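# Drop the towel into the pedal bin, lid closed

## Task

Get the towel inside the pedal bin, then allow the bin's lid to fall closed; this must still hold once the robot lets go and the scene is ended.

## Robot and tools

Robot: two UR12e-style arms, left_arm and right_arm, each ending in a 16-motor, four-digit LEAP-style hand (index, middle, ring, thumb). right_arm has a right hand; left_arm has the mirrored left hand. Arm bases in the scene frame: left_arm (+0.082, +0.549, 0) m, right_arm (-0.027, -0.572, 0) m, both nearly unrotated. A camera stand sits behind the arms.

Frames: the scene frame has its origin at table-top height midway between the nominal bases, +z up, +x out over the table, left_arm on +y. Fixed cameras and the table use the scene frame. Every hand pose, velocity, Hand target and offset uses that arm's own base frame, and rotations turn about the Hand target's position. Hand point axes (right hand): +z along the straight fingers toward the tips, +y out of the palm face, +x across the palm away from the thumb; on the left hand +x points toward the thumb. A rigid mast sticks out on the palm side near the wrist and can strike things.

The 48-number row (used by execute_actions and move), all values in [-1, 1], one row covers both arms: numbers 1-6 are left_arm dx, dy, dz, rx, ry, rz; 7-22 are the left hand's motors; 23 left current_limit; 24 left speed; 25-30 right_arm dx..rz; 31-46 right motors; 47 right current_limit; 48 right speed. Motor order: index_mcp, index_abd, index_pip, index_dip, middle_mcp, middle_abd, middle_pip, middle_dip, ring_mcp, ring_abd, ring_pip, ring_dip, thumb_cmc, thumb_axl, thumb_mcp, thumb_ipl. The same order is used in hand_goal, hand_measured, hand_current_ma and hand_state.

Pose numbers are offsets, not poses: they are counted from the arm's Hand target at the start of the action (or move), in that arm's base axes. 1.0 equals 0.6 m for dx, dy, dz, and 180 degrees for rx, ry, rz, which form a single rotation vector. All six at 0 holds the arm at its Hand target; resending an offset moves it further. Orientation is clipped to within 32 degrees of the measured one per step.

Hand motor numbers are absolute hinge goals, scaled linearly between the two stops. Straight is at -0.75 for _mcp, 0.00 for _abd, -0.58 for _pip, -0.70 for _dip, -0.71 for thumb_cmc, -0.68 for thumb_axl, -0.23 for thumb_mcp, -0.17 for thumb_ipl; toward +1 the fingers curl toward the palm and the thumb swings in front of it. A 0 is a real goal, so to leave a hand alone resend its hand_goal, hand_current_limit and hand_speed. current_limit maps -1..+1 to 0..550 mA (floor 11 mA); speed sets goal motion at (speed+1)/2 of 8.5 rad/s. Initial values: +0.4 and -0.6; they persist until changed.

execute_actions(actions, cameras): actions is a list of actions; each action is a list of up to 15 rows, one per 1/30 s step, lasting 0.5 s; a short action repeats its last row. An empty list returns state plus all camera images; cameras picks names (cam_high, cam_left_wrist, cam_right_wrist, or "all").

move(target, speed, blend, stop_force, zero, blocking, cameras): straight-line hand motion toward target, a single row or a list of up to 15 rows, every row's offsets counted from the same Hand targets. speed: m/s, 0.002 to 3.2, default 0.25 (turns at twice that in rad/s), one value or one per target. blend: corner rounding in m. stop_force: 4 to 120 N, ends an arm's path on contact; unreliable while the hand rotates, and omit it when backing away from something pressed. zero (default true) re-zeros force before the move. blocking=false returns after 0.5 s, not allowed with stop_force. Moves are capped at 10 s. The move: line reports done, off_target, moving, held, fault, plus limits (paced = pose clipped, held = steps withheld).

wait(seconds 0-10); stop() brakes a running move; zoom_image(camera, region [x0,y0,x1,y1], at most 504 by 504 px) enlarges the newest image; zero_wrist_force(arm) re-zeros that wrist sensor; read_manual gives licence text; finished_scene ends the scene for good.

Results: end_effector_position (m), quat_wxyz, velocities, Hand target (next offsets start from it; the hand may settle short of it), joint positions and torques, Wrist force/torque in the hand point axes (a peak line too), and per-motor hand_goal, hand_measured, hand_current_ma, hand_state (moving, goal, blocked, overload). MOTOR HOT warns of heating; a HAND FAULT line cancels later motion calls in the same reply.

Avoid: the towel or anything else leaving the table; dropping or flinging it; fast impacts, especially with the bin or other heavy fixed objects; commanding targets past firm contact (net force near 150 N or joint torque limits halts the arm for 10 s); hands or arms touching each other; finger motors held at 495 mA or more for 5 s (they shut down); paths passing close to an arm's own base; long stretched-out holding that overheats motors. Cameras images: cam_high 896x504, wrist cameras 672x504 fisheye.

Each tool is called after "Emit:" as name(argument=value, ...), one argument or row to a line, values as JSON.

## Session

Emit:
execute_actions(
  actions=[],
)

Scene clock: 0.00 s.
left_arm: end_effector_position=(+0.5110, -0.3255, +0.3836) hand_goal=(-0.754, +0.000, -0.576, -0.696, -0.754, +0.000, -0.576, -0.696, -0.754, +0.000, -0.576, -0.696, -0.714, -0.678, -0.226, -0.168) hand_measured=(-0.754, +0.000, -0.576, -0.696, -0.754, +0.000, -0.576, -0.696, -0.754, +0.000, -0.576, -0.696, -0.714, -0.678, -0.226, -0.168) hand_current_ma=(+0, +0, +0, +0, +0, +0, +0, +0, +0, +0, +0, +0, +0, +0, +0, +0) hand_state=(goal, goal, goal, goal, goal, goal, goal, goal, goal, goal, goal, goal, goal, goal, goal, goal) hand_current_limit=0.40 hand_speed=-0.60 end_effector_quat_wxyz=(+0.028, -0.636, +0.771, -0.026) | right_arm: end_effector_position=(+0.9652, -0.7275, +0.3382) hand_goal=(-0.754, +0.000, -0.576, -0.696, -0.754, +0.000, -0.576, -0.696, -0.754, +0.000, -0.576, -0.696, -0.714, -0.678, -0.226, -0.168) hand_measured=(-0.754, +0.000, -0.576, -0.696, -0.754, +0.000, -0.576, -0.696, -0.754, +0.000, -0.576, -0.696, -0.714, -0.678, -0.226, -0.168) hand_current_ma=(+0, +0, +0, +0, +0, +0, +0, +0, +0, +0, +0, +0, +0, +0, +0, +0) hand_state=(goal, goal, goal, goal, goal, goal, goal, goal, goal, goal, goal, goal, goal, goal, goal, goal) hand_current_limit=0.40 hand_speed=-0.60 end_effector_quat_wxyz=(+0.314, +0.703, +0.637, +0.020)
Joint positions: left_arm=[-0.768 -1.241 1.448 1.306 1.522 -0.575] | right_arm=[-0.831 -0.604 0.551 0.985 1.534 2.421]
Joint velocities: within noise
Joint torques (N m): no reading
Wrist force (N): no reading
Wrist torque (N m): no reading
Wrist force, peak (N): no reading
Hand target: left_arm +0.5110, -0.3255, +0.3836; +0.028, -0.636, +0.771, -0.026 | right_arm +0.9652, -0.7275, +0.3382; +0.314, +0.703, +0.637, +0.020

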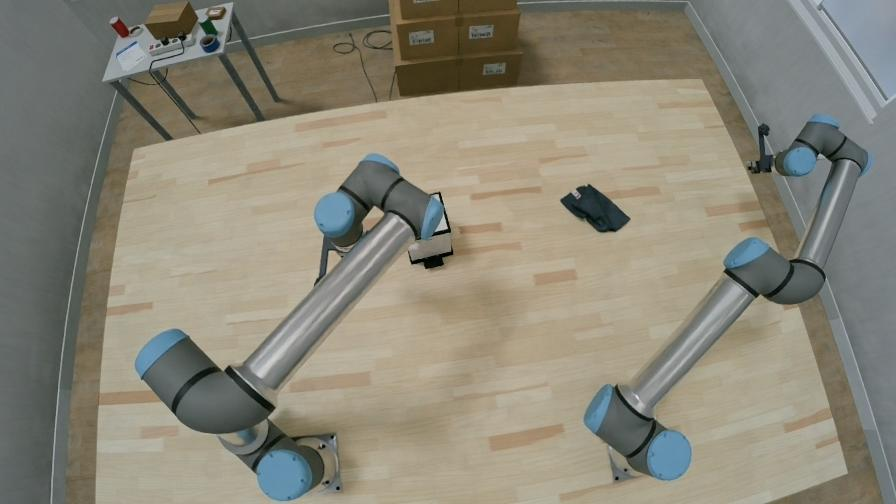

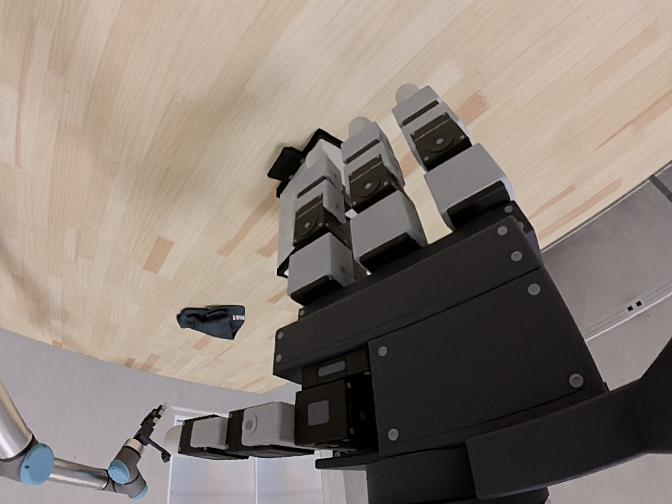

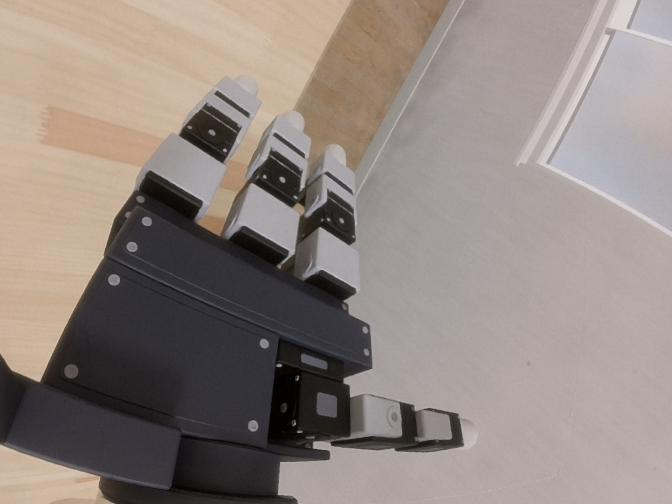

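Emit:
zoom_image(
  camera="cam_high",
  region=[300, 140, 520, 300],
)

Emit:
zoom_image(
  camera="cam_high",
  region=[540, 160, 660, 250],
)

Emit:
zoom_image(
  camera="cam_left_wrist",
  region=[220, 80, 420, 300],
)

Scaled by 2.291 from the camera's 896x504 image, which has a finer 1280x720 frame.

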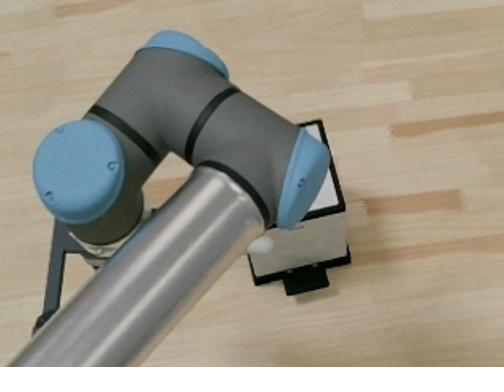

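Scaled by 4.200 from the camera's 896x504 image, which has a finer 1280x720 frame.

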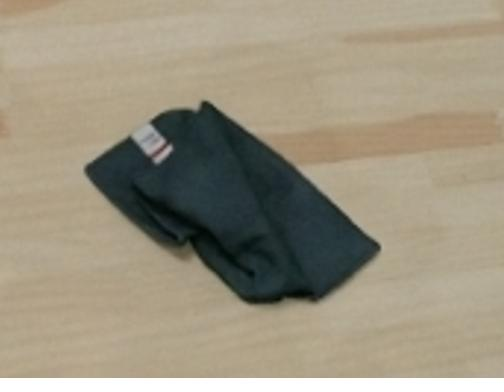

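Scaled by 2.291 from the camera's 672x504 image, which has a finer 960x720 frame.

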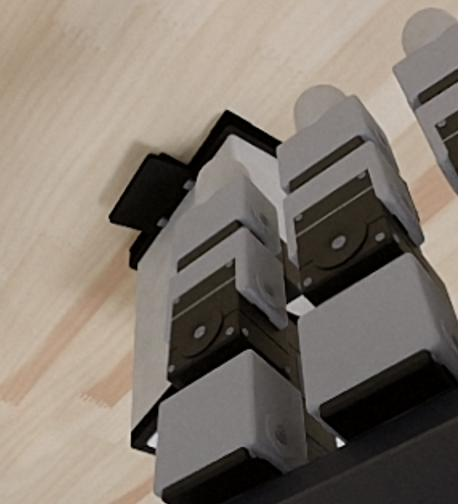

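Emit:
move(
  target=[
    [-0.2333,0.3667,0.1,0,0,0,-0.754,0,-0.576,-0.696,-0.754,0,-0.576,-0.696,-0.754,0,-0.576,-0.696,-0.714,-0.678,-0.226,-0.168,0.4,-0.6,-0.1083,0.4625,0.1867,-0.0353,0.2320,0.5637,-0.754,0,-0.576,-0.696,-0.754,0,-0.576,-0.696,-0.754,0,-0.576,-0.696,-0.714,-0.678,-0.226,-0.168,0.4,-0.6],
    [-0.2333,0.3667,0.1,0,0,0,-0.754,0,-0.576,-0.696,-0.754,0,-0.576,-0.696,-0.754,0,-0.576,-0.696,-0.714,-0.678,-0.226,-0.168,0.4,-0.6,-0.2753,0.9458,0.1363,0.2390,-0.0817,-0.6883,-0.754,0,-0.576,-0.696,-0.754,0,-0.576,-0.696,-0.754,0,-0.576,-0.696,-0.714,-0.678,-0.226,-0.168,0.4,-0.6],
  ],
  speed=0.35,
  blend=0.05,
  cameras=["all"],
)

Scene clock: 523.30 s.
left_arm: end_effector_position=(+0.3710, -0.1054, +0.4436) hand_goal=(-0.754, +0.000, -0.576, -0.696, -0.754, +0.000, -0.576, -0.696, -0.754, +0.000, -0.576, -0.696, -0.714, -0.678, -0.226, -0.168) hand_measured=(-0.754, +0.000, -0.576, -0.696, -0.754, +0.000, -0.576, -0.696, -0.754, +0.000, -0.576, -0.696, -0.714, -0.678, -0.224, -0.168) hand_current_ma=(+0, +0, +0, +0, +0, +0, +0, +0, +0, +0, +0, +0, +0, +0, +1, +0) hand_state=(goal, goal, goal, goal, goal, goal, goal, goal, goal, goal, goal, goal, goal, goal, goal, goal) hand_current_limit=0.40 hand_speed=-0.60 end_effector_quat_wxyz=(+0.028, -0.636, +0.771, -0.026) | right_arm: end_effector_position=(+0.8514, -0.3148, +0.4349) hand_goal=(-0.754, +0.000, -0.576, -0.696, -0.754, +0.000, -0.576, -0.696, -0.754, +0.000, -0.576, -0.696, -0.714, -0.678, -0.226, -0.168) hand_measured=(-0.752, +0.000, -0.576, -0.696, -0.752, +0.000, -0.576, -0.696, -0.754, +0.000, -0.576, -0.696, -0.714, -0.678, -0.224, -0.168) hand_current_ma=(+0, +0, +0, +0, +0, +0, +0, +0, +0, +0, +0, +0, +0, +0, +0, +0) hand_state=(goal, goal, goal, goal, goal, goal, goal, goal, goal, goal, goal, goal, goal, goal, goal, goal) hand_current_limit=0.40 hand_speed=-0.60 end_effector_quat_wxyz=(+0.044, -0.547, +0.835, -0.049)
Joint positions: left_arm=[-0.616 -1.618 1.775 1.35 1.531 -0.423] | right_arm=[-0.569 -0.476 0.035 1.885 1.531 -0.156]
Joint torques (N m): left_arm=[-9.71 -16.66 -48.4 1.79 -1.17 -2.09] | right_arm=[-1.63 -125.27 -31.17 2.82 -2.74 2.56]
Wrist force (N): left_arm=[-0.9 -0.8 0.4] | right_arm=[-0.1 0.8 -0.6]
Wrist torque (N m): left_arm=[-0.11 0.16 -0.14] | right_arm=[0.25 0.02 -0.04]
Wrist force, peak (N): left_arm=[-0.9 -0.9 0.9] | right_arm=[-8.9 1.7 1.1]
Hand target: left_arm +0.3710, -0.1054, +0.4436; +0.028, -0.636, +0.771, -0.026 | right_arm +0.8514, -0.3148, +0.4350; +0.044, -0.547, +0.835, -0.049 (not the last commanded pose)
Off the commanded pose: left_arm 0.000 m, 0 deg | right_arm 0.164 m, 69 deg.
elbow stopped short (right arm): the move would have taken joint 3 (elbow) straighter than the controller allows.
move: held (right_arm; a check stopped the path); path passed 1 of 2 targets; limits=held
pose unreachable (right arm): on one or more control steps of this call, first in action 0 (counted from 0), this arm could not follow its commanded pose, so it was not sent that pose on those steps. It may still have moved: this result reports where it is.
cause: moving toward the commanded pose would bring two parts of the arm too close to each other (joints 4 (wrist 1) to 6 (wrist 3) lie between them).

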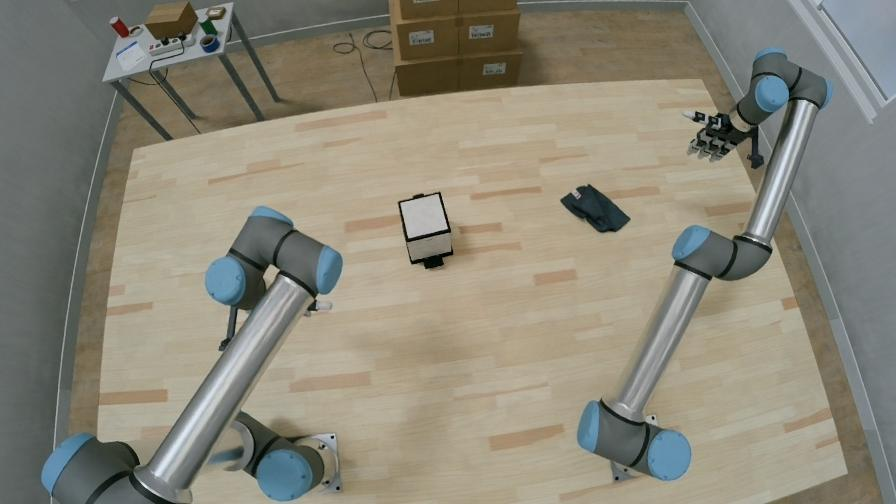

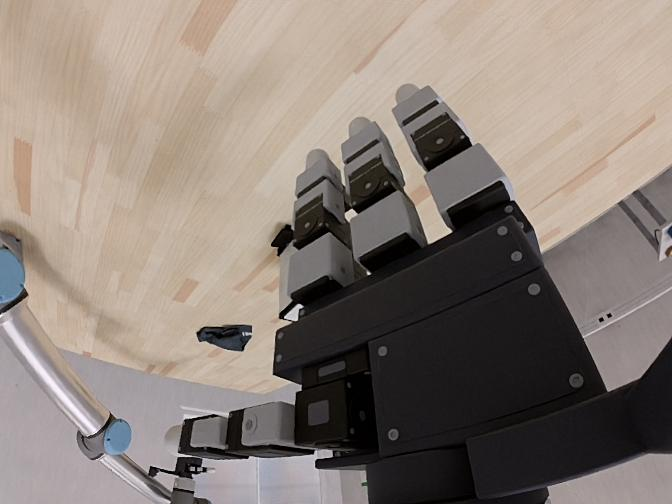

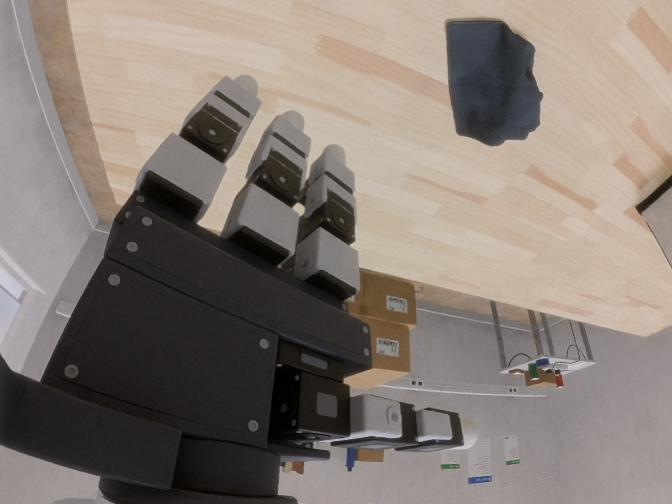

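Emit:
move(
  target=[0,0,0,0,0,0,-0.754,0,-0.576,-0.696,-0.754,0,-0.576,-0.696,-0.754,0,-0.576,-0.696,-0.714,-0.678,-0.226,-0.168,0.4,-0.6,0.1643,0.4413,-0.2583,0.0518,-0.3045,0.3494,-0.754,0,-0.576,-0.696,-0.754,0,-0.576,-0.696,-0.754,0,-0.576,-0.696,-0.714,-0.678,-0.226,-0.168,0.4,-0.6],
  speed=0.3,
  cameras=["all"],
)

Emit:
zoom_image(
  camera="cam_high",
  region=[380, 170, 480, 290],
)

Emit:
zoom_image(
  camera="cam_right_wrist",
  region=[84, 0, 588, 504],
)

Scene clock: 584.07 s.
left_arm: end_effector_position=(+0.3710, -0.1054, +0.4436) hand_goal=(-0.754, +0.000, -0.576, -0.696, -0.754, +0.000, -0.576, -0.696, -0.754, +0.000, -0.576, -0.696, -0.714, -0.678, -0.226, -0.168) hand_measured=(-0.754, +0.000, -0.576, -0.696, -0.754, +0.000, -0.576, -0.696, -0.754, +0.000, -0.576, -0.696, -0.714, -0.678, -0.224, -0.168) hand_current_ma=(+0, +0, +0, +0, +0, +0, +0, +0, +0, +0, +0, +0, +0, +0, +1, +0) hand_state=(goal, goal, goal, goal, goal, goal, goal, goal, goal, goal, goal, goal, goal, goal, goal, goal) hand_current_limit=0.40 hand_speed=-0.60 end_effector_quat_wxyz=(+0.028, -0.636, +0.771, -0.026) | right_arm: end_effector_position=(+0.9499, -0.0500, +0.2799) hand_goal=(-0.754, +0.000, -0.576, -0.696, -0.754, +0.000, -0.576, -0.696, -0.754, +0.000, -0.576, -0.696, -0.714, -0.678, -0.226, -0.168) hand_measured=(-0.748, +0.000, -0.576, -0.696, -0.748, +0.000, -0.576, -0.696, -0.748, +0.000, -0.576, -0.696, -0.708, -0.678, -0.224, -0.168) hand_current_ma=(+1, +0, +0, +0, +1, +0, +0, +0, +1, +0, +0, +0, +1, +0, +0, +0) hand_state=(goal, goal, goal, goal, goal, goal, goal, goal, goal, goal, goal, goal, goal, goal, goal, goal) hand_current_limit=0.40 hand_speed=-0.60 end_effector_quat_wxyz=(-0.463, +0.800, -0.331, +0.191)
Joint positions: left_arm=[-0.616 -1.618 1.775 1.35 1.531 -0.423] | right_arm=[-0.421 -0.881 1.082 0.817 0.626 -0.919]
Joint torques (N m): left_arm=[-10.74 -15.67 -48.05 1.81 -1.18 -2.19] | right_arm=[-9.97 -114.89 -46.39 2.49 -1.11 1.22]
Wrist force (N): left_arm=[-1.1 -0.7 0.5] | right_arm=[0.9 1.2 -1.6]
Wrist torque (N m): left_arm=[-0.09 0.19 -0.16] | right_arm=[0.13 -0.11 0.15]
Wrist force, peak (N): left_arm=[-1.2 -1.0 0.5] | right_arm=[1.1 1.5 -1.8]
Hand target: left_arm +0.3710, -0.1054, +0.4436; +0.028, -0.636, +0.771, -0.026 | right_arm +0.9500, -0.0500, +0.2800; -0.463, +0.800, -0.331, +0.191
Off the commanded pose: left_arm 0.000 m, 0 deg | right_arm 0.000 m, 0 deg.
move: done

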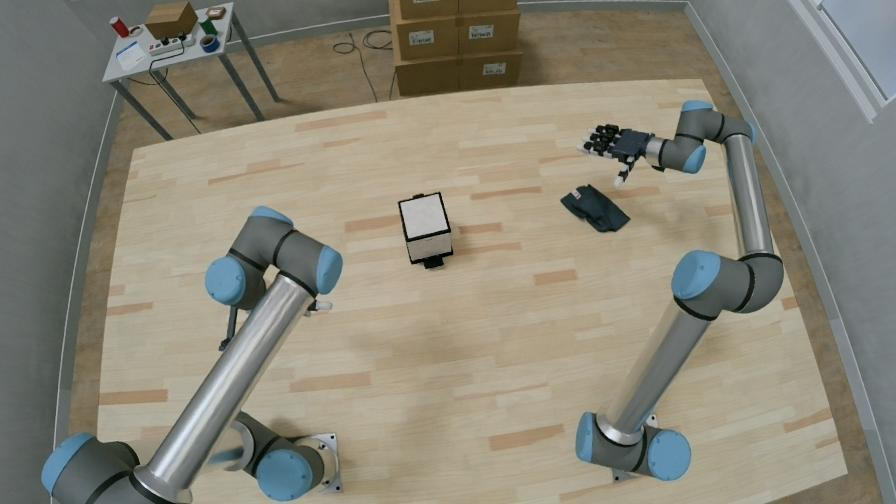

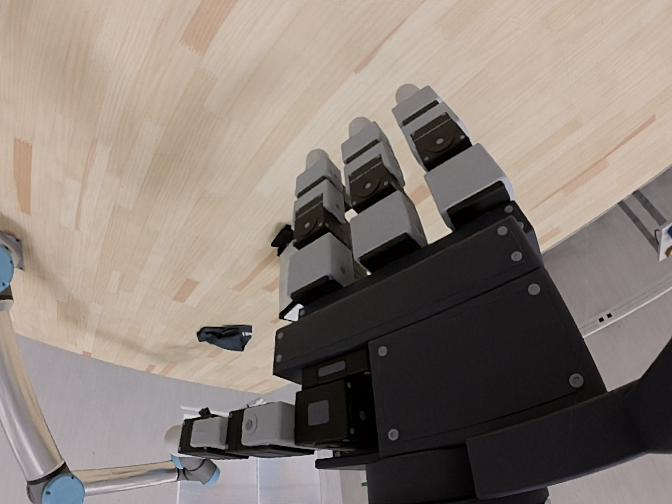

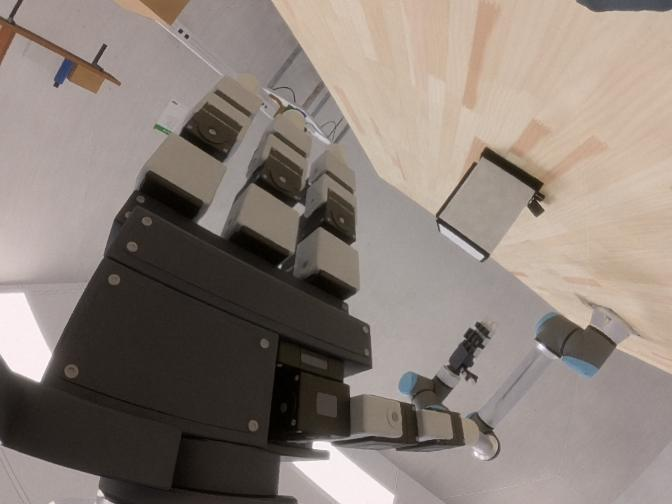

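Scaled by 4.200 from the camera's 896x504 image, which has a finer 1280x720 frame.

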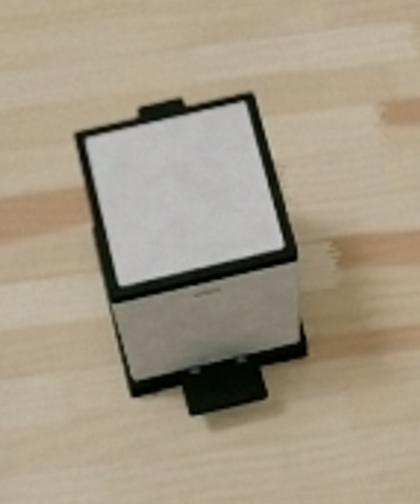

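Scaled by 1.000.

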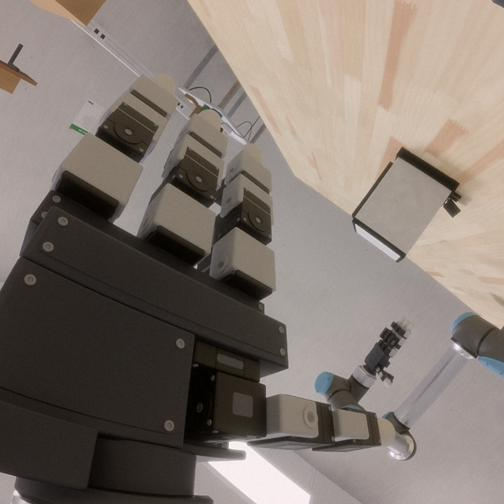

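Emit:
move(
  target=[
    [0.2792,-0.6107,-0.2727,-0.1373,-0.2391,-0.3658,-0.754,0,-0.576,-0.696,-0.754,0,-0.576,-0.696,-0.0685,0,-0.576,-0.696,-0.714,-0.678,-0.226,-0.168,0.4,-0.6,0,0,0,0,0,0,-0.754,0,-0.576,-0.696,-0.754,0,-0.576,-0.696,-0.754,0,-0.576,-0.696,-0.714,-0.678,-0.226,-0.168,0.4,-0.6],
    [0.3292,-0.6607,-0.5010,-0.1373,-0.2391,-0.3658,-0.754,0,-0.576,-0.696,-0.754,0,-0.576,-0.696,-0.0685,0,-0.576,-0.696,-0.714,-0.678,-0.226,-0.168,0.4,-0.6,0,0,0,0,0,0,-0.754,0,-0.576,-0.696,-0.754,0,-0.576,-0.696,-0.754,0,-0.576,-0.696,-0.714,-0.678,-0.226,-0.168,0.4,-0.6],
  ],
  speed=[0.3,0.15],
  blend=0.03,
  cameras=["all"],
)

Emit:
zoom_image(
  camera="cam_high",
  region=[330, 150, 530, 300],
)

Emit:
zoom_image(
  camera="cam_left_wrist",
  region=[220, 50, 520, 350],
)

Scene clock: 703.63 s.
left_arm: end_effector_position=(+0.5685, -0.5018, +0.1429) hand_goal=(-0.754, +0.000, -0.576, -0.696, -0.754, +0.000, -0.576, -0.696, -0.068, +0.000, -0.576, -0.696, -0.714, -0.678, -0.226, -0.168) hand_measured=(-0.748, +0.000, -0.576, -0.696, -0.748, +0.000, -0.576, -0.696, -0.070, +0.000, -0.576, -0.696, -0.710, -0.678, -0.224, -0.168) hand_current_ma=(+2, +0, +0, +0, +2, +0, +0, +0, +0, +0, +0, +0, +1, +0, +1, +0) hand_state=(goal, goal, goal, goal, goal, goal, goal, goal, goal, goal, goal, goal, goal, goal, goal, goal) hand_current_limit=0.40 hand_speed=-0.60 end_effector_quat_wxyz=(+0.147, -0.069, +0.900, -0.405) | right_arm: end_effector_position=(+0.9500, -0.0500, +0.2800) hand_goal=(-0.754, +0.000, -0.576, -0.696, -0.754, +0.000, -0.576, -0.696, -0.754, +0.000, -0.576, -0.696, -0.714, -0.678, -0.226, -0.168) hand_measured=(-0.748, +0.000, -0.576, -0.696, -0.748, +0.000, -0.576, -0.696, -0.748, +0.000, -0.576, -0.696, -0.708, -0.678, -0.224, -0.168) hand_current_ma=(+1, +0, +0, +0, +1, +0, +0, +0, +1, +0, +0, +0, +1, +0, +0, +0) hand_state=(goal, goal, goal, goal, goal, goal, goal, goal, goal, goal, goal, goal, goal, goal, goal, goal) hand_current_limit=0.40 hand_speed=-0.60 end_effector_quat_wxyz=(-0.463, +0.800, -0.331, +0.191)
Joint positions: left_arm=[-0.914 -1.235 1.788 0.14 1.751 0.419] | right_arm=[-0.421 -0.881 1.082 0.817 0.626 -0.919]
Joint torques (N m): left_arm=[0.47 -57.85 -44.9 4.14 0.55 0.61] | right_arm=[-6.4 -115.5 -44.99 1.45 -4.6 -1.87]
Wrist force (N): left_arm=[-1.6 -0.9 0.3] | right_arm=[0.8 1.3 -1.6]
Wrist torque (N m): left_arm=[-0.18 0.24 -0.15] | right_arm=[0.15 -0.09 0.14]
Wrist force, peak (N): left_arm=[-2.5 0.0 -0.1] | right_arm=[1.1 1.3 -1.8]
Hand target: left_arm +0.5685, -0.5019, +0.1430; +0.147, -0.069, +0.900, -0.405 | right_arm +0.9500, -0.0500, +0.2800; -0.463, +0.800, -0.331, +0.191
Off the commanded pose: left_arm 0.000 m, 0 deg | right_arm 0.000 m, 0 deg.
move: done

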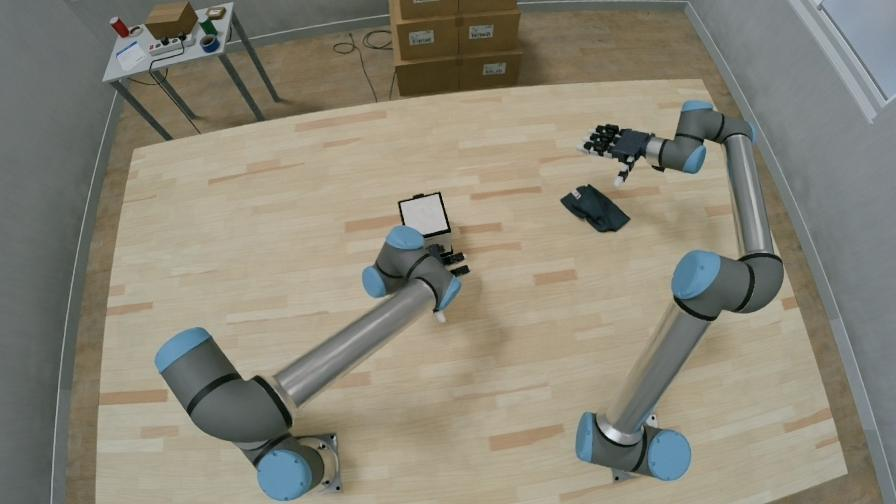

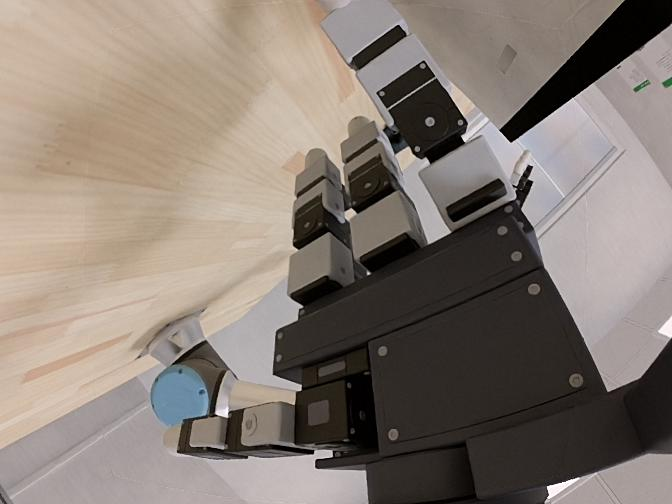

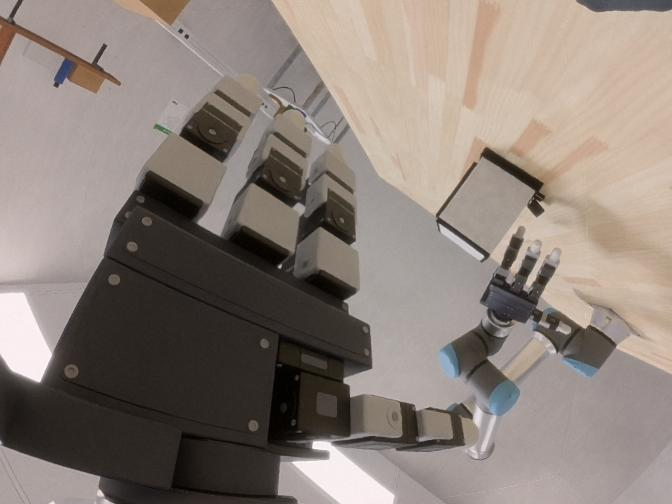

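Scaled by 2.520 from the camera's 896x504 image, which has a finer 1280x720 frame.

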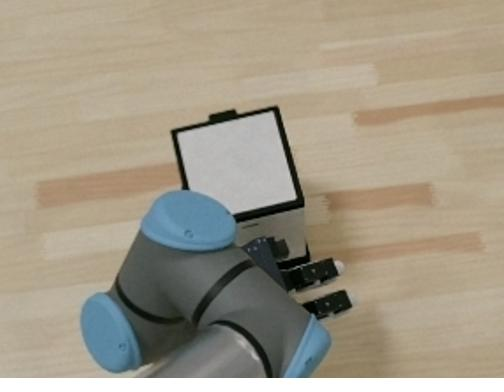

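Scaled by 1.680 from the camera's 672x504 image, which has a finer 960x720 frame.

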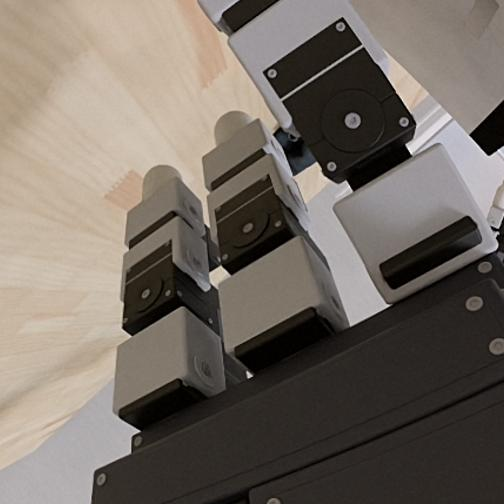

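Emit:
zoom_image(
  camera="cam_right_wrist",
  region=[420, 130, 620, 330],
)

Emit:
zoom_image(
  camera="cam_high",
  region=[390, 180, 490, 300],
)

Scaled by 2.520 from the camera's 672x504 image, which has a finer 960x720 frame.

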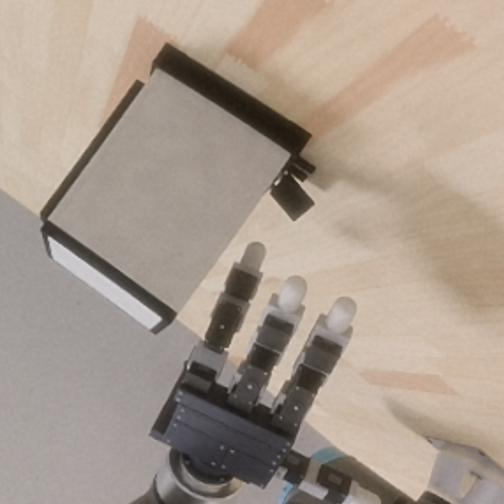

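Scaled by 4.200 from the camera's 896x504 image, which has a finer 1280x720 frame.

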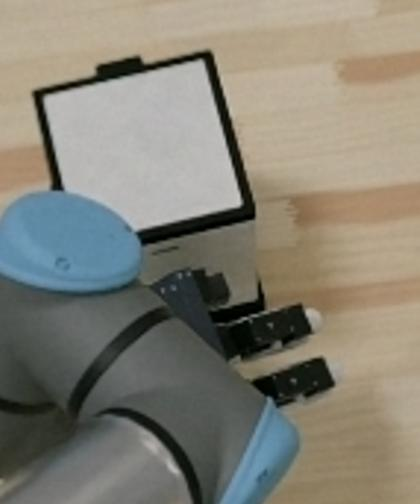

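Emit:
move(
  target=[0,0,-0.15,0,0,0,-0.754,0,-0.576,-0.696,-0.754,0,-0.576,-0.696,-0.0685,0,-0.576,-0.696,-0.714,-0.678,-0.226,-0.168,0.8,-0.6,0,0,0,0,0,0,-0.754,0,-0.576,-0.696,-0.754,0,-0.576,-0.696,-0.754,0,-0.576,-0.696,-0.714,-0.678,-0.226,-0.168,0.4,-0.6],
  speed=0.04,
  stop_force=6,
  cameras=["all"],
)

Emit:
zoom_image(
  camera="cam_right_wrist",
  region=[420, 130, 620, 330],
)

Emit:
zoom_image(
  camera="cam_high",
  region=[390, 180, 490, 300],
)

Scene clock: 760.60 s.
left_arm: end_effector_position=(+0.5685, -0.5019, +0.0912) hand_goal=(-0.754, +0.000, -0.576, -0.696, -0.754, +0.000, -0.576, -0.696, -0.068, +0.000, -0.576, -0.696, -0.714, -0.678, -0.226, -0.168) hand_measured=(-0.746, +0.000, -0.576, -0.696, -0.748, +0.000, -0.576, -0.696, -0.068, +0.000, -0.576, -0.696, -0.708, -0.678, -0.224, -0.168) hand_current_ma=(+3, +0, +0, +0, +3, +0, +0, +0, +0, +0, +0, +0, +1, +0, +1, +0) hand_state=(goal, goal, goal, goal, goal, goal, goal, goal, goal, goal, goal, goal, goal, goal, goal, goal) hand_current_limit=0.80 hand_speed=-0.60 end_effector_quat_wxyz=(+0.147, -0.069, +0.900, -0.405) | right_arm: end_effector_position=(+0.9500, -0.0500, +0.2800) hand_goal=(-0.754, +0.000, -0.576, -0.696, -0.754, +0.000, -0.576, -0.696, -0.754, +0.000, -0.576, -0.696, -0.714, -0.678, -0.226, -0.168) hand_measured=(-0.748, +0.000, -0.576, -0.696, -0.748, +0.000, -0.576, -0.696, -0.748, +0.000, -0.576, -0.696, -0.708, -0.678, -0.224, -0.168) hand_current_ma=(+1, +0, +0, +0, +1, +0, +0, +0, +1, +0, +0, +0, +1, +0, +0, +0) hand_state=(goal, goal, goal, goal, goal, goal, goal, goal, goal, goal, goal, goal, goal, goal, goal, goal) hand_current_limit=0.40 hand_speed=-0.60 end_effector_quat_wxyz=(-0.463, +0.800, -0.331, +0.191)
Joint positions: left_arm=[-0.914 -1.186 1.826 0.053 1.751 0.419] | right_arm=[-0.421 -0.881 1.082 0.817 0.626 -0.919]
Joint torques (N m): left_arm=[-3.63 -47.83 -40.92 -0.75 -1.41 -1.06] | right_arm=[-6.14 -115.67 -44.91 2.38 -4.34 -0.75]
Wrist force (N): left_arm=[-1.2 -4.7 -3.0] | right_arm=[0.8 1.1 -1.6]
Wrist torque (N m): left_arm=[0.07 -0.06 0.17] | right_arm=[0.13 -0.09 0.14]
Wrist force, peak (N): left_arm=[-1.6 -9.6 -6.7] | right_arm=[0.9 1.3 -1.9]
Hand target: left_arm +0.5685, -0.5019, +0.0912; +0.147, -0.069, +0.900, -0.405 (not the last commanded pose) | right_arm +0.9500, -0.0500, +0.2800; -0.463, +0.800, -0.331, +0.191
Off the commanded pose: left_arm 0.038 m, 0 deg | right_arm 0.000 m, 0 deg.
move: contact (left_arm)

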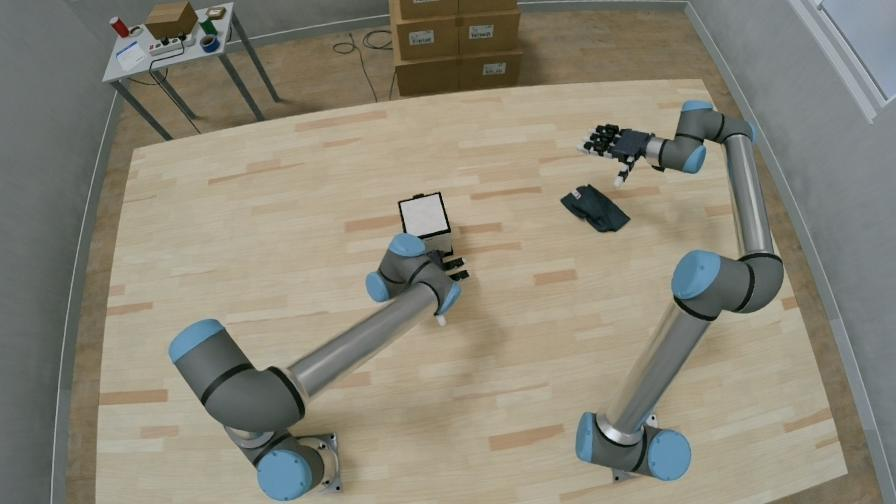

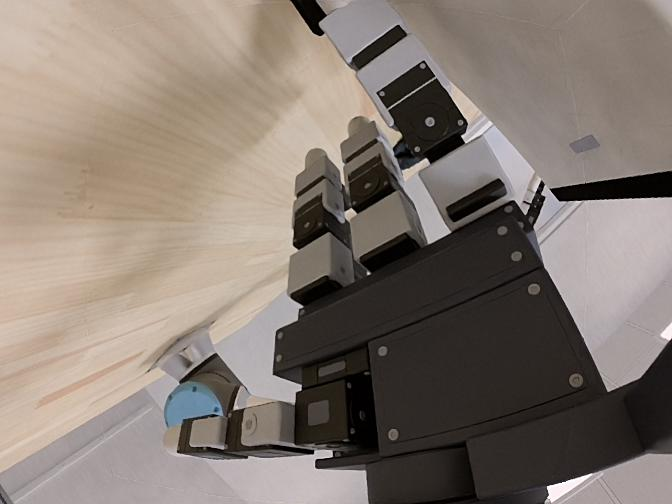

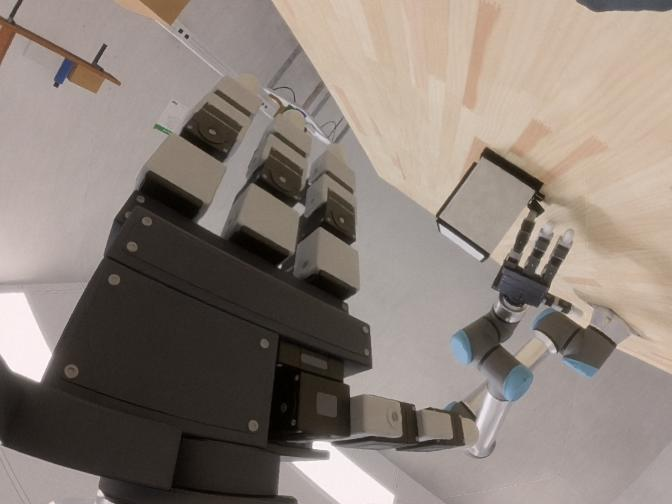

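Scaled by 2.520 from the camera's 672x504 image, which has a finer 960x720 frame.

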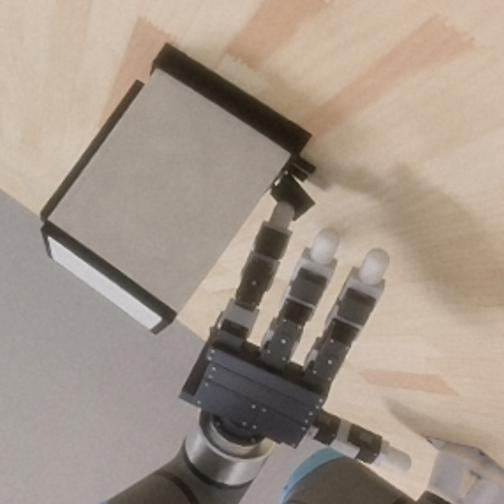

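Scaled by 4.200 from the camera's 896x504 image, which has a finer 1280x720 frame.

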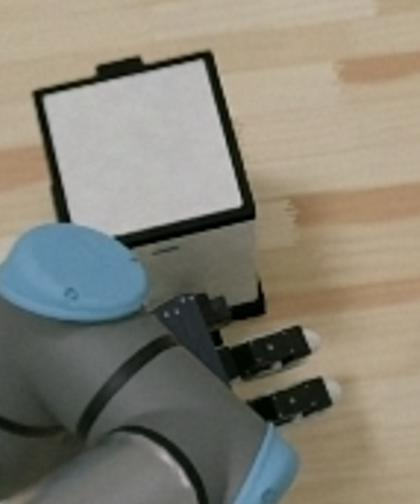

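Emit:
move(
  target=[0,0,-0.0333,0,0,0,-0.754,0,-0.576,-0.696,-0.754,0,-0.576,-0.696,-0.0685,0,-0.576,-0.696,-0.714,-0.678,-0.226,-0.168,0.8,-0.6,0,0,0,0,0,0,-0.754,0,-0.576,-0.696,-0.754,0,-0.576,-0.696,-0.754,0,-0.576,-0.696,-0.714,-0.678,-0.226,-0.168,0.4,-0.6],
  speed=0.03,
  stop_force=25,
  zero=false,
  cameras=["all"],
)

Emit:
zoom_image(
  camera="cam_right_wrist",
  region=[420, 130, 620, 330],
)

Emit:
zoom_image(
  camera="cam_high",
  region=[390, 180, 490, 300],
)

Scene clock: 772.47 s.
left_arm: end_effector_position=(+0.5686, -0.5019, +0.0745) hand_goal=(-0.754, +0.000, -0.576, -0.696, -0.754, +0.000, -0.576, -0.696, -0.068, +0.000, -0.576, -0.696, -0.714, -0.678, -0.226, -0.168) hand_measured=(-0.746, +0.000, -0.576, -0.696, -0.748, +0.000, -0.576, -0.696, -0.064, -0.030, -0.574, -0.694, -0.708, -0.678, -0.224, -0.168) hand_current_ma=(+3, +0, +0, +0, +3, +0, +0, +0, +1, -22, +0, +0, +1, +0, +1, +0) hand_state=(goal, goal, goal, goal, goal, goal, goal, goal, goal, blocked, goal, goal, goal, goal, goal, goal) hand_current_limit=0.80 hand_speed=-0.60 end_effector_quat_wxyz=(+0.147, -0.069, +0.900, -0.405) | right_arm: end_effector_position=(+0.9500, -0.0500, +0.2800) hand_goal=(-0.754, +0.000, -0.576, -0.696, -0.754, +0.000, -0.576, -0.696, -0.754, +0.000, -0.576, -0.696, -0.714, -0.678, -0.226, -0.168) hand_measured=(-0.748, +0.000, -0.576, -0.696, -0.748, +0.000, -0.576, -0.696, -0.748, +0.000, -0.576, -0.696, -0.708, -0.678, -0.224, -0.168) hand_current_ma=(+1, +0, +0, +0, +1, +0, +0, +0, +1, +0, +0, +0, +1, +0, +0, +0) hand_state=(goal, goal, goal, goal, goal, goal, goal, goal, goal, goal, goal, goal, goal, goal, goal, goal) hand_current_limit=0.40 hand_speed=-0.60 end_effector_quat_wxyz=(-0.463, +0.800, -0.331, +0.191)
Joint positions: left_arm=[-0.914 -1.168 1.837 0.025 1.751 0.419] | right_arm=[-0.421 -0.881 1.082 0.817 0.626 -0.919]
Joint torques (N m): left_arm=[6.9 -35.52 -30.93 4.3 -1.21 -0.96] | right_arm=[-6.12 -112.77 -45.04 1.46 -3.38 0.59]
Wrist force (N): left_arm=[-1.6 -19.3 -14.9] | right_arm=[0.7 1.2 -1.6]
Wrist torque (N m): left_arm=[0.79 -0.78 1.07] | right_arm=[0.14 -0.08 0.13]
Wrist force, peak (N): left_arm=[-2.2 -30.0 -23.9] | right_arm=[1.1 1.2 -1.9]
Hand target: left_arm +0.5686, -0.5019, +0.0744; +0.147, -0.069, +0.900, -0.405 (not the last commanded pose) | right_arm +0.9500, -0.0500, +0.2800; -0.463, +0.800, -0.331, +0.191
Off the commanded pose: left_arm 0.003 m, 0 deg | right_arm 0.000 m, 0 deg.
move: contact (left_arm)

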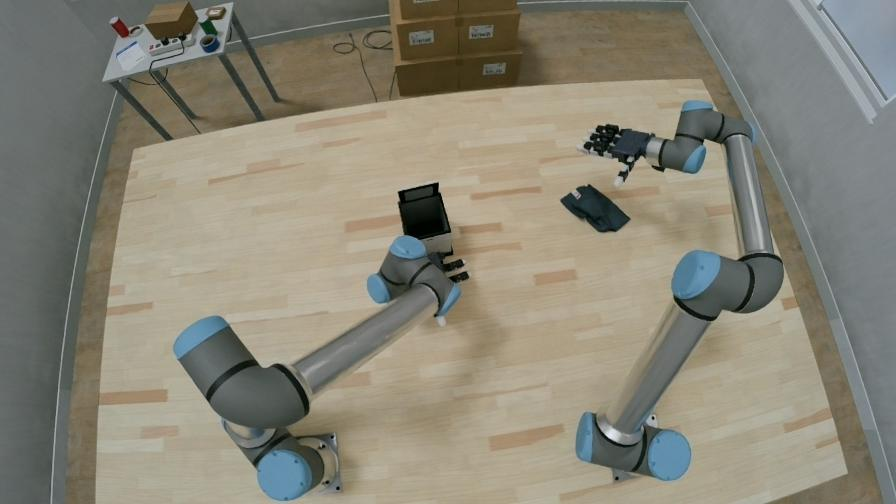

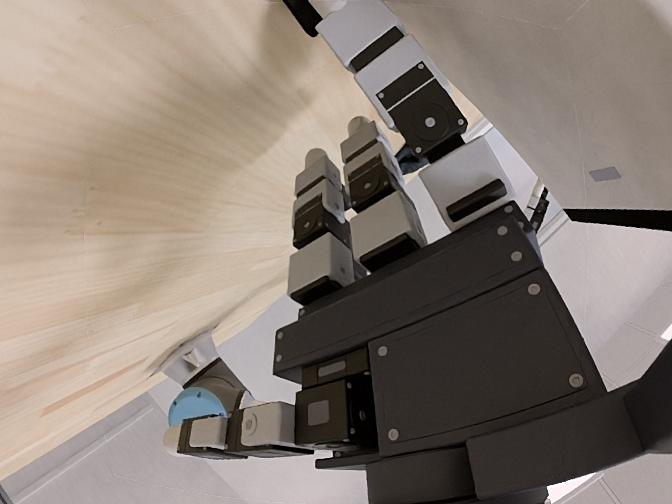

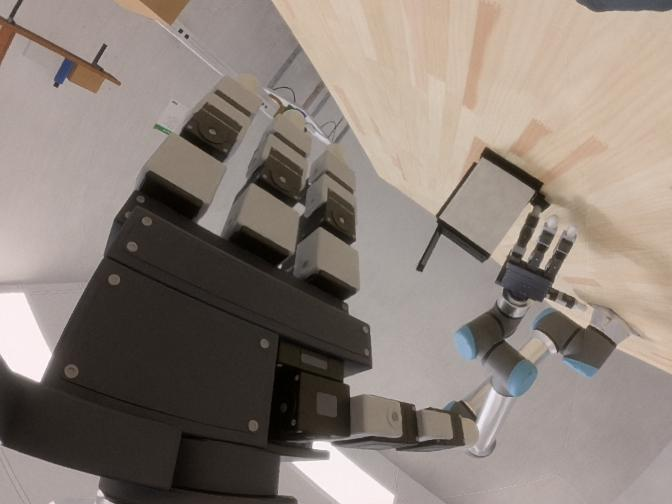

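Scaled by 2.520 from the camera's 672x504 image, which has a finer 960x720 frame.

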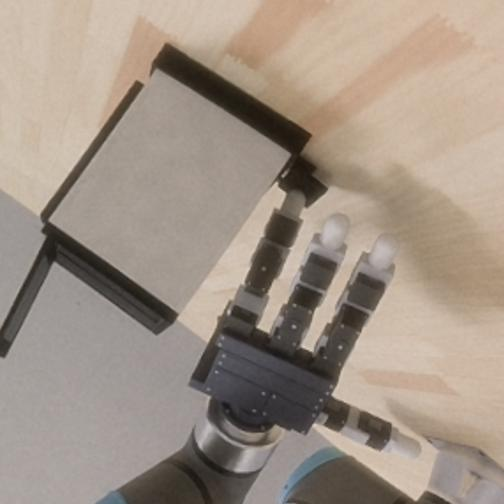

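Scaled by 4.200 from the camera's 896x504 image, which has a finer 1280x720 frame.

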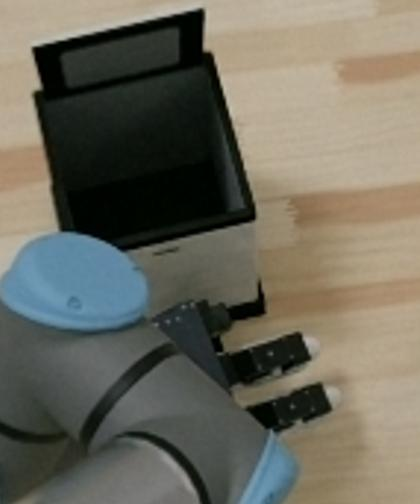

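Emit:
move(
  target=[0,0,0.0025,0,0,0,-0.754,0,-0.576,-0.696,-0.754,0,-0.576,-0.696,-0.0685,0,-0.576,-0.696,-0.714,-0.678,-0.226,-0.168,0.8,-0.6,-0.0783,-0.0967,-0.2167,0.0172,0.0328,-0.8051,-0.8904,0,0.5182,0.029,-0.8904,0,0.5182,0.029,-0.8904,0,0.5182,0.029,0.5714,-0.678,-0.1124,0.1351,0.4,-0.6],
  speed=0.3,
  cameras=["all"],
)

Emit:
zoom_image(
  camera="cam_high",
  region=[520, 120, 720, 270],
)

Emit:
zoom_image(
  camera="cam_high",
  region=[390, 170, 490, 290],
)

Scene clock: 982.47 s.
left_arm: end_effector_position=(+0.5686, -0.5019, +0.0759) hand_goal=(-0.754, +0.000, -0.576, -0.696, -0.754, +0.000, -0.576, -0.696, -0.068, +0.000, -0.576, -0.696, -0.714, -0.678, -0.226, -0.168) hand_measured=(-0.746, +0.000, -0.576, -0.696, -0.748, +0.000, -0.576, -0.696, -0.064, -0.030, -0.574, -0.694, -0.708, -0.678, -0.224, -0.168) hand_current_ma=(+3, +0, +0, +0, +3, +0, +0, +0, +1, -22, +0, +0, +1, +0, +1, +0) hand_state=(goal, goal, goal, goal, goal, goal, goal, goal, goal, blocked, goal, goal, goal, goal, goal, goal) hand_current_limit=0.80 hand_speed=-0.60 end_effector_quat_wxyz=(+0.147, -0.069, +0.900, -0.405) | right_arm: end_effector_position=(+0.9030, -0.1080, +0.1500) hand_goal=(-0.890, +0.000, +0.518, +0.028, -0.890, +0.000, +0.518, +0.028, -0.890, +0.000, +0.518, +0.028, +0.572, -0.678, -0.112, +0.136) hand_measured=(-0.874, +0.000, +0.514, +0.024, -0.874, +0.000, +0.514, +0.024, -0.874, +0.000, +0.514, +0.026, +0.570, -0.678, -0.112, +0.134) hand_current_ma=(+5, +0, +0, +0, +5, +0, +0, +0, +5, +0, +0, +0, +0, +0, +0, +0) hand_state=(goal, goal, goal, goal, goal, goal, goal, goal, goal, goal, goal, goal, goal, goal, goal, goal) hand_current_limit=0.40 hand_speed=-0.60 end_effector_quat_wxyz=(-0.040, +0.077, +0.883, -0.460)
Joint positions: left_arm=[-0.914 -1.17 1.836 0.027 1.751 0.419] | right_arm=[-0.141 -0.674 1.046 1.245 2.531 1.628]
Joint torques (N m): left_arm=[6.29 -65.28 -37.36 5.82 -1.49 -1.03] | right_arm=[-1.73 -116.54 -24.66 6.11 2.3 3.06]
Wrist force (N): left_arm=[-0.8 -8.7 -6.2] | right_arm=[-0.1 0.8 -1.6]
Wrist torque (N m): left_arm=[0.31 -0.27 0.44] | right_arm=[0.23 -0.03 0.29]
Wrist force, peak (N): left_arm=[-1.5 -19.7 -15.7] | right_arm=[0.6 1.8 -1.8]
Hand target: left_arm +0.5686, -0.5019, +0.0759; +0.147, -0.069, +0.900, -0.405 | right_arm +0.9030, -0.1080, +0.1500; -0.040, +0.077, +0.883, -0.461
Off the commanded pose: left_arm 0.000 m, 0 deg | right_arm 0.000 m, 0 deg.
move: done

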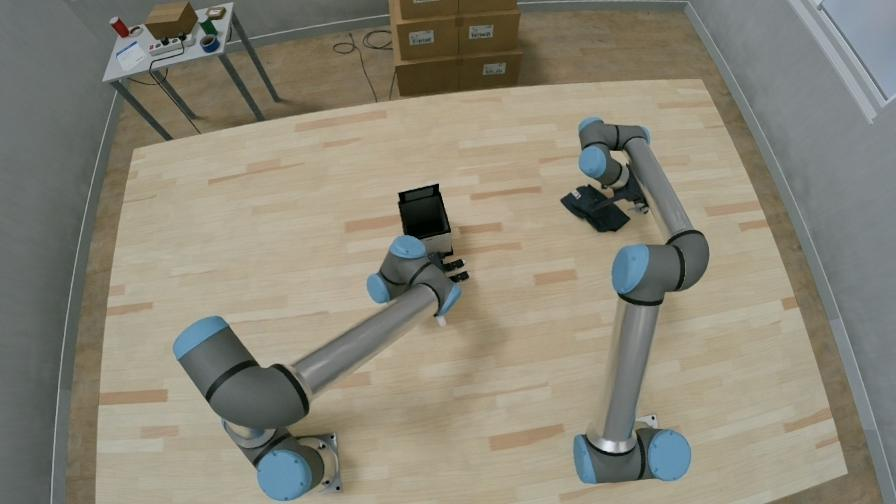

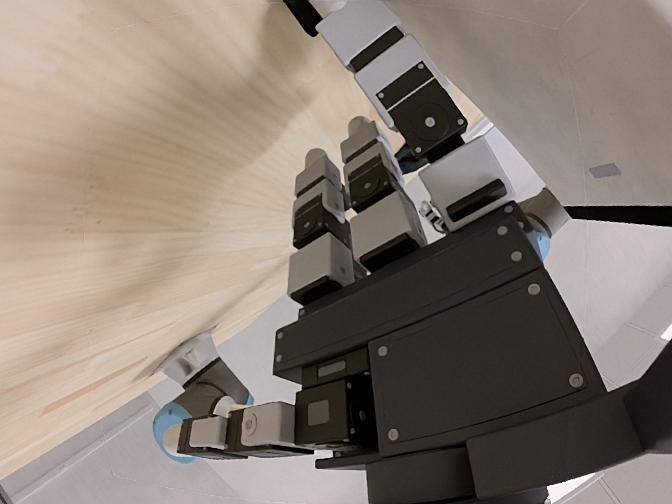

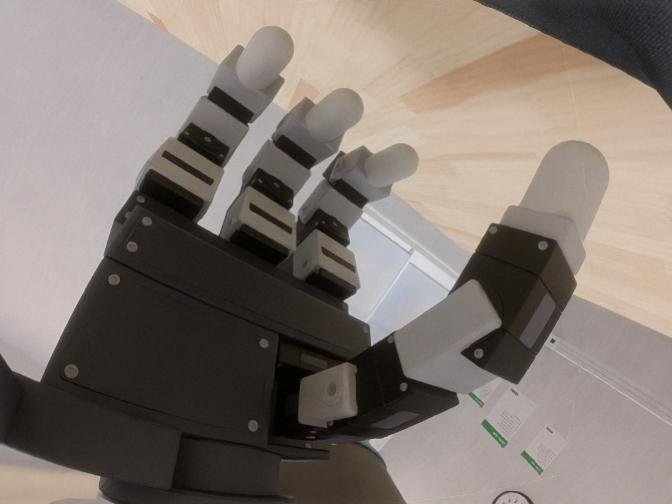

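Scaled by 2.520 from the camera's 896x504 image, which has a finer 1280x720 frame.

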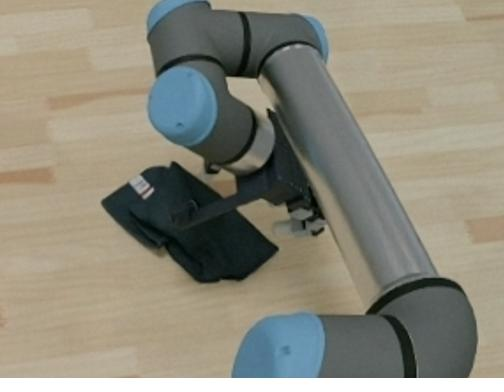

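Scaled by 4.200 from the camera's 896x504 image, which has a finer 1280x720 frame.

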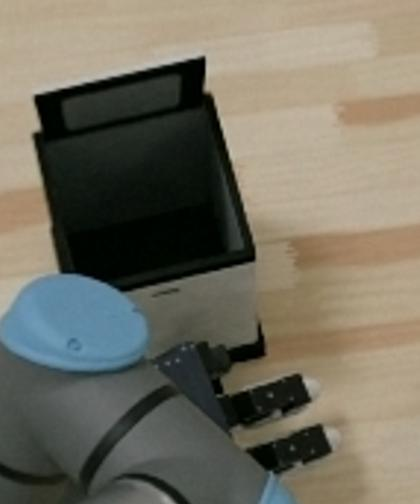

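Emit:
zoom_image(
  camera="cam_high",
  region=[555, 150, 655, 250],
)

Emit:
zoom_image(
  camera="cam_right_wrist",
  region=[372, 0, 672, 250],
)

Scaled by 5.040 from the camera's 896x504 image, which has a finer 1280x720 frame.

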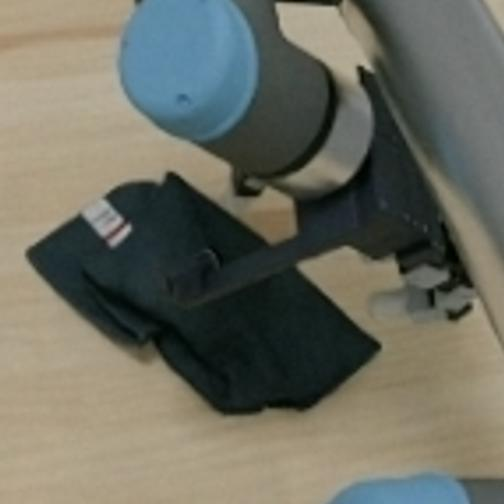

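Scaled by 1.680 from the camera's 672x504 image, which has a finer 960x720 frame.

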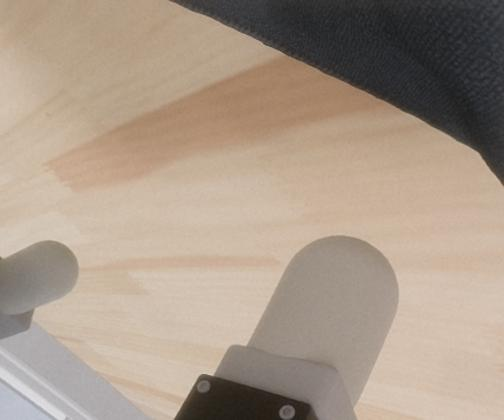

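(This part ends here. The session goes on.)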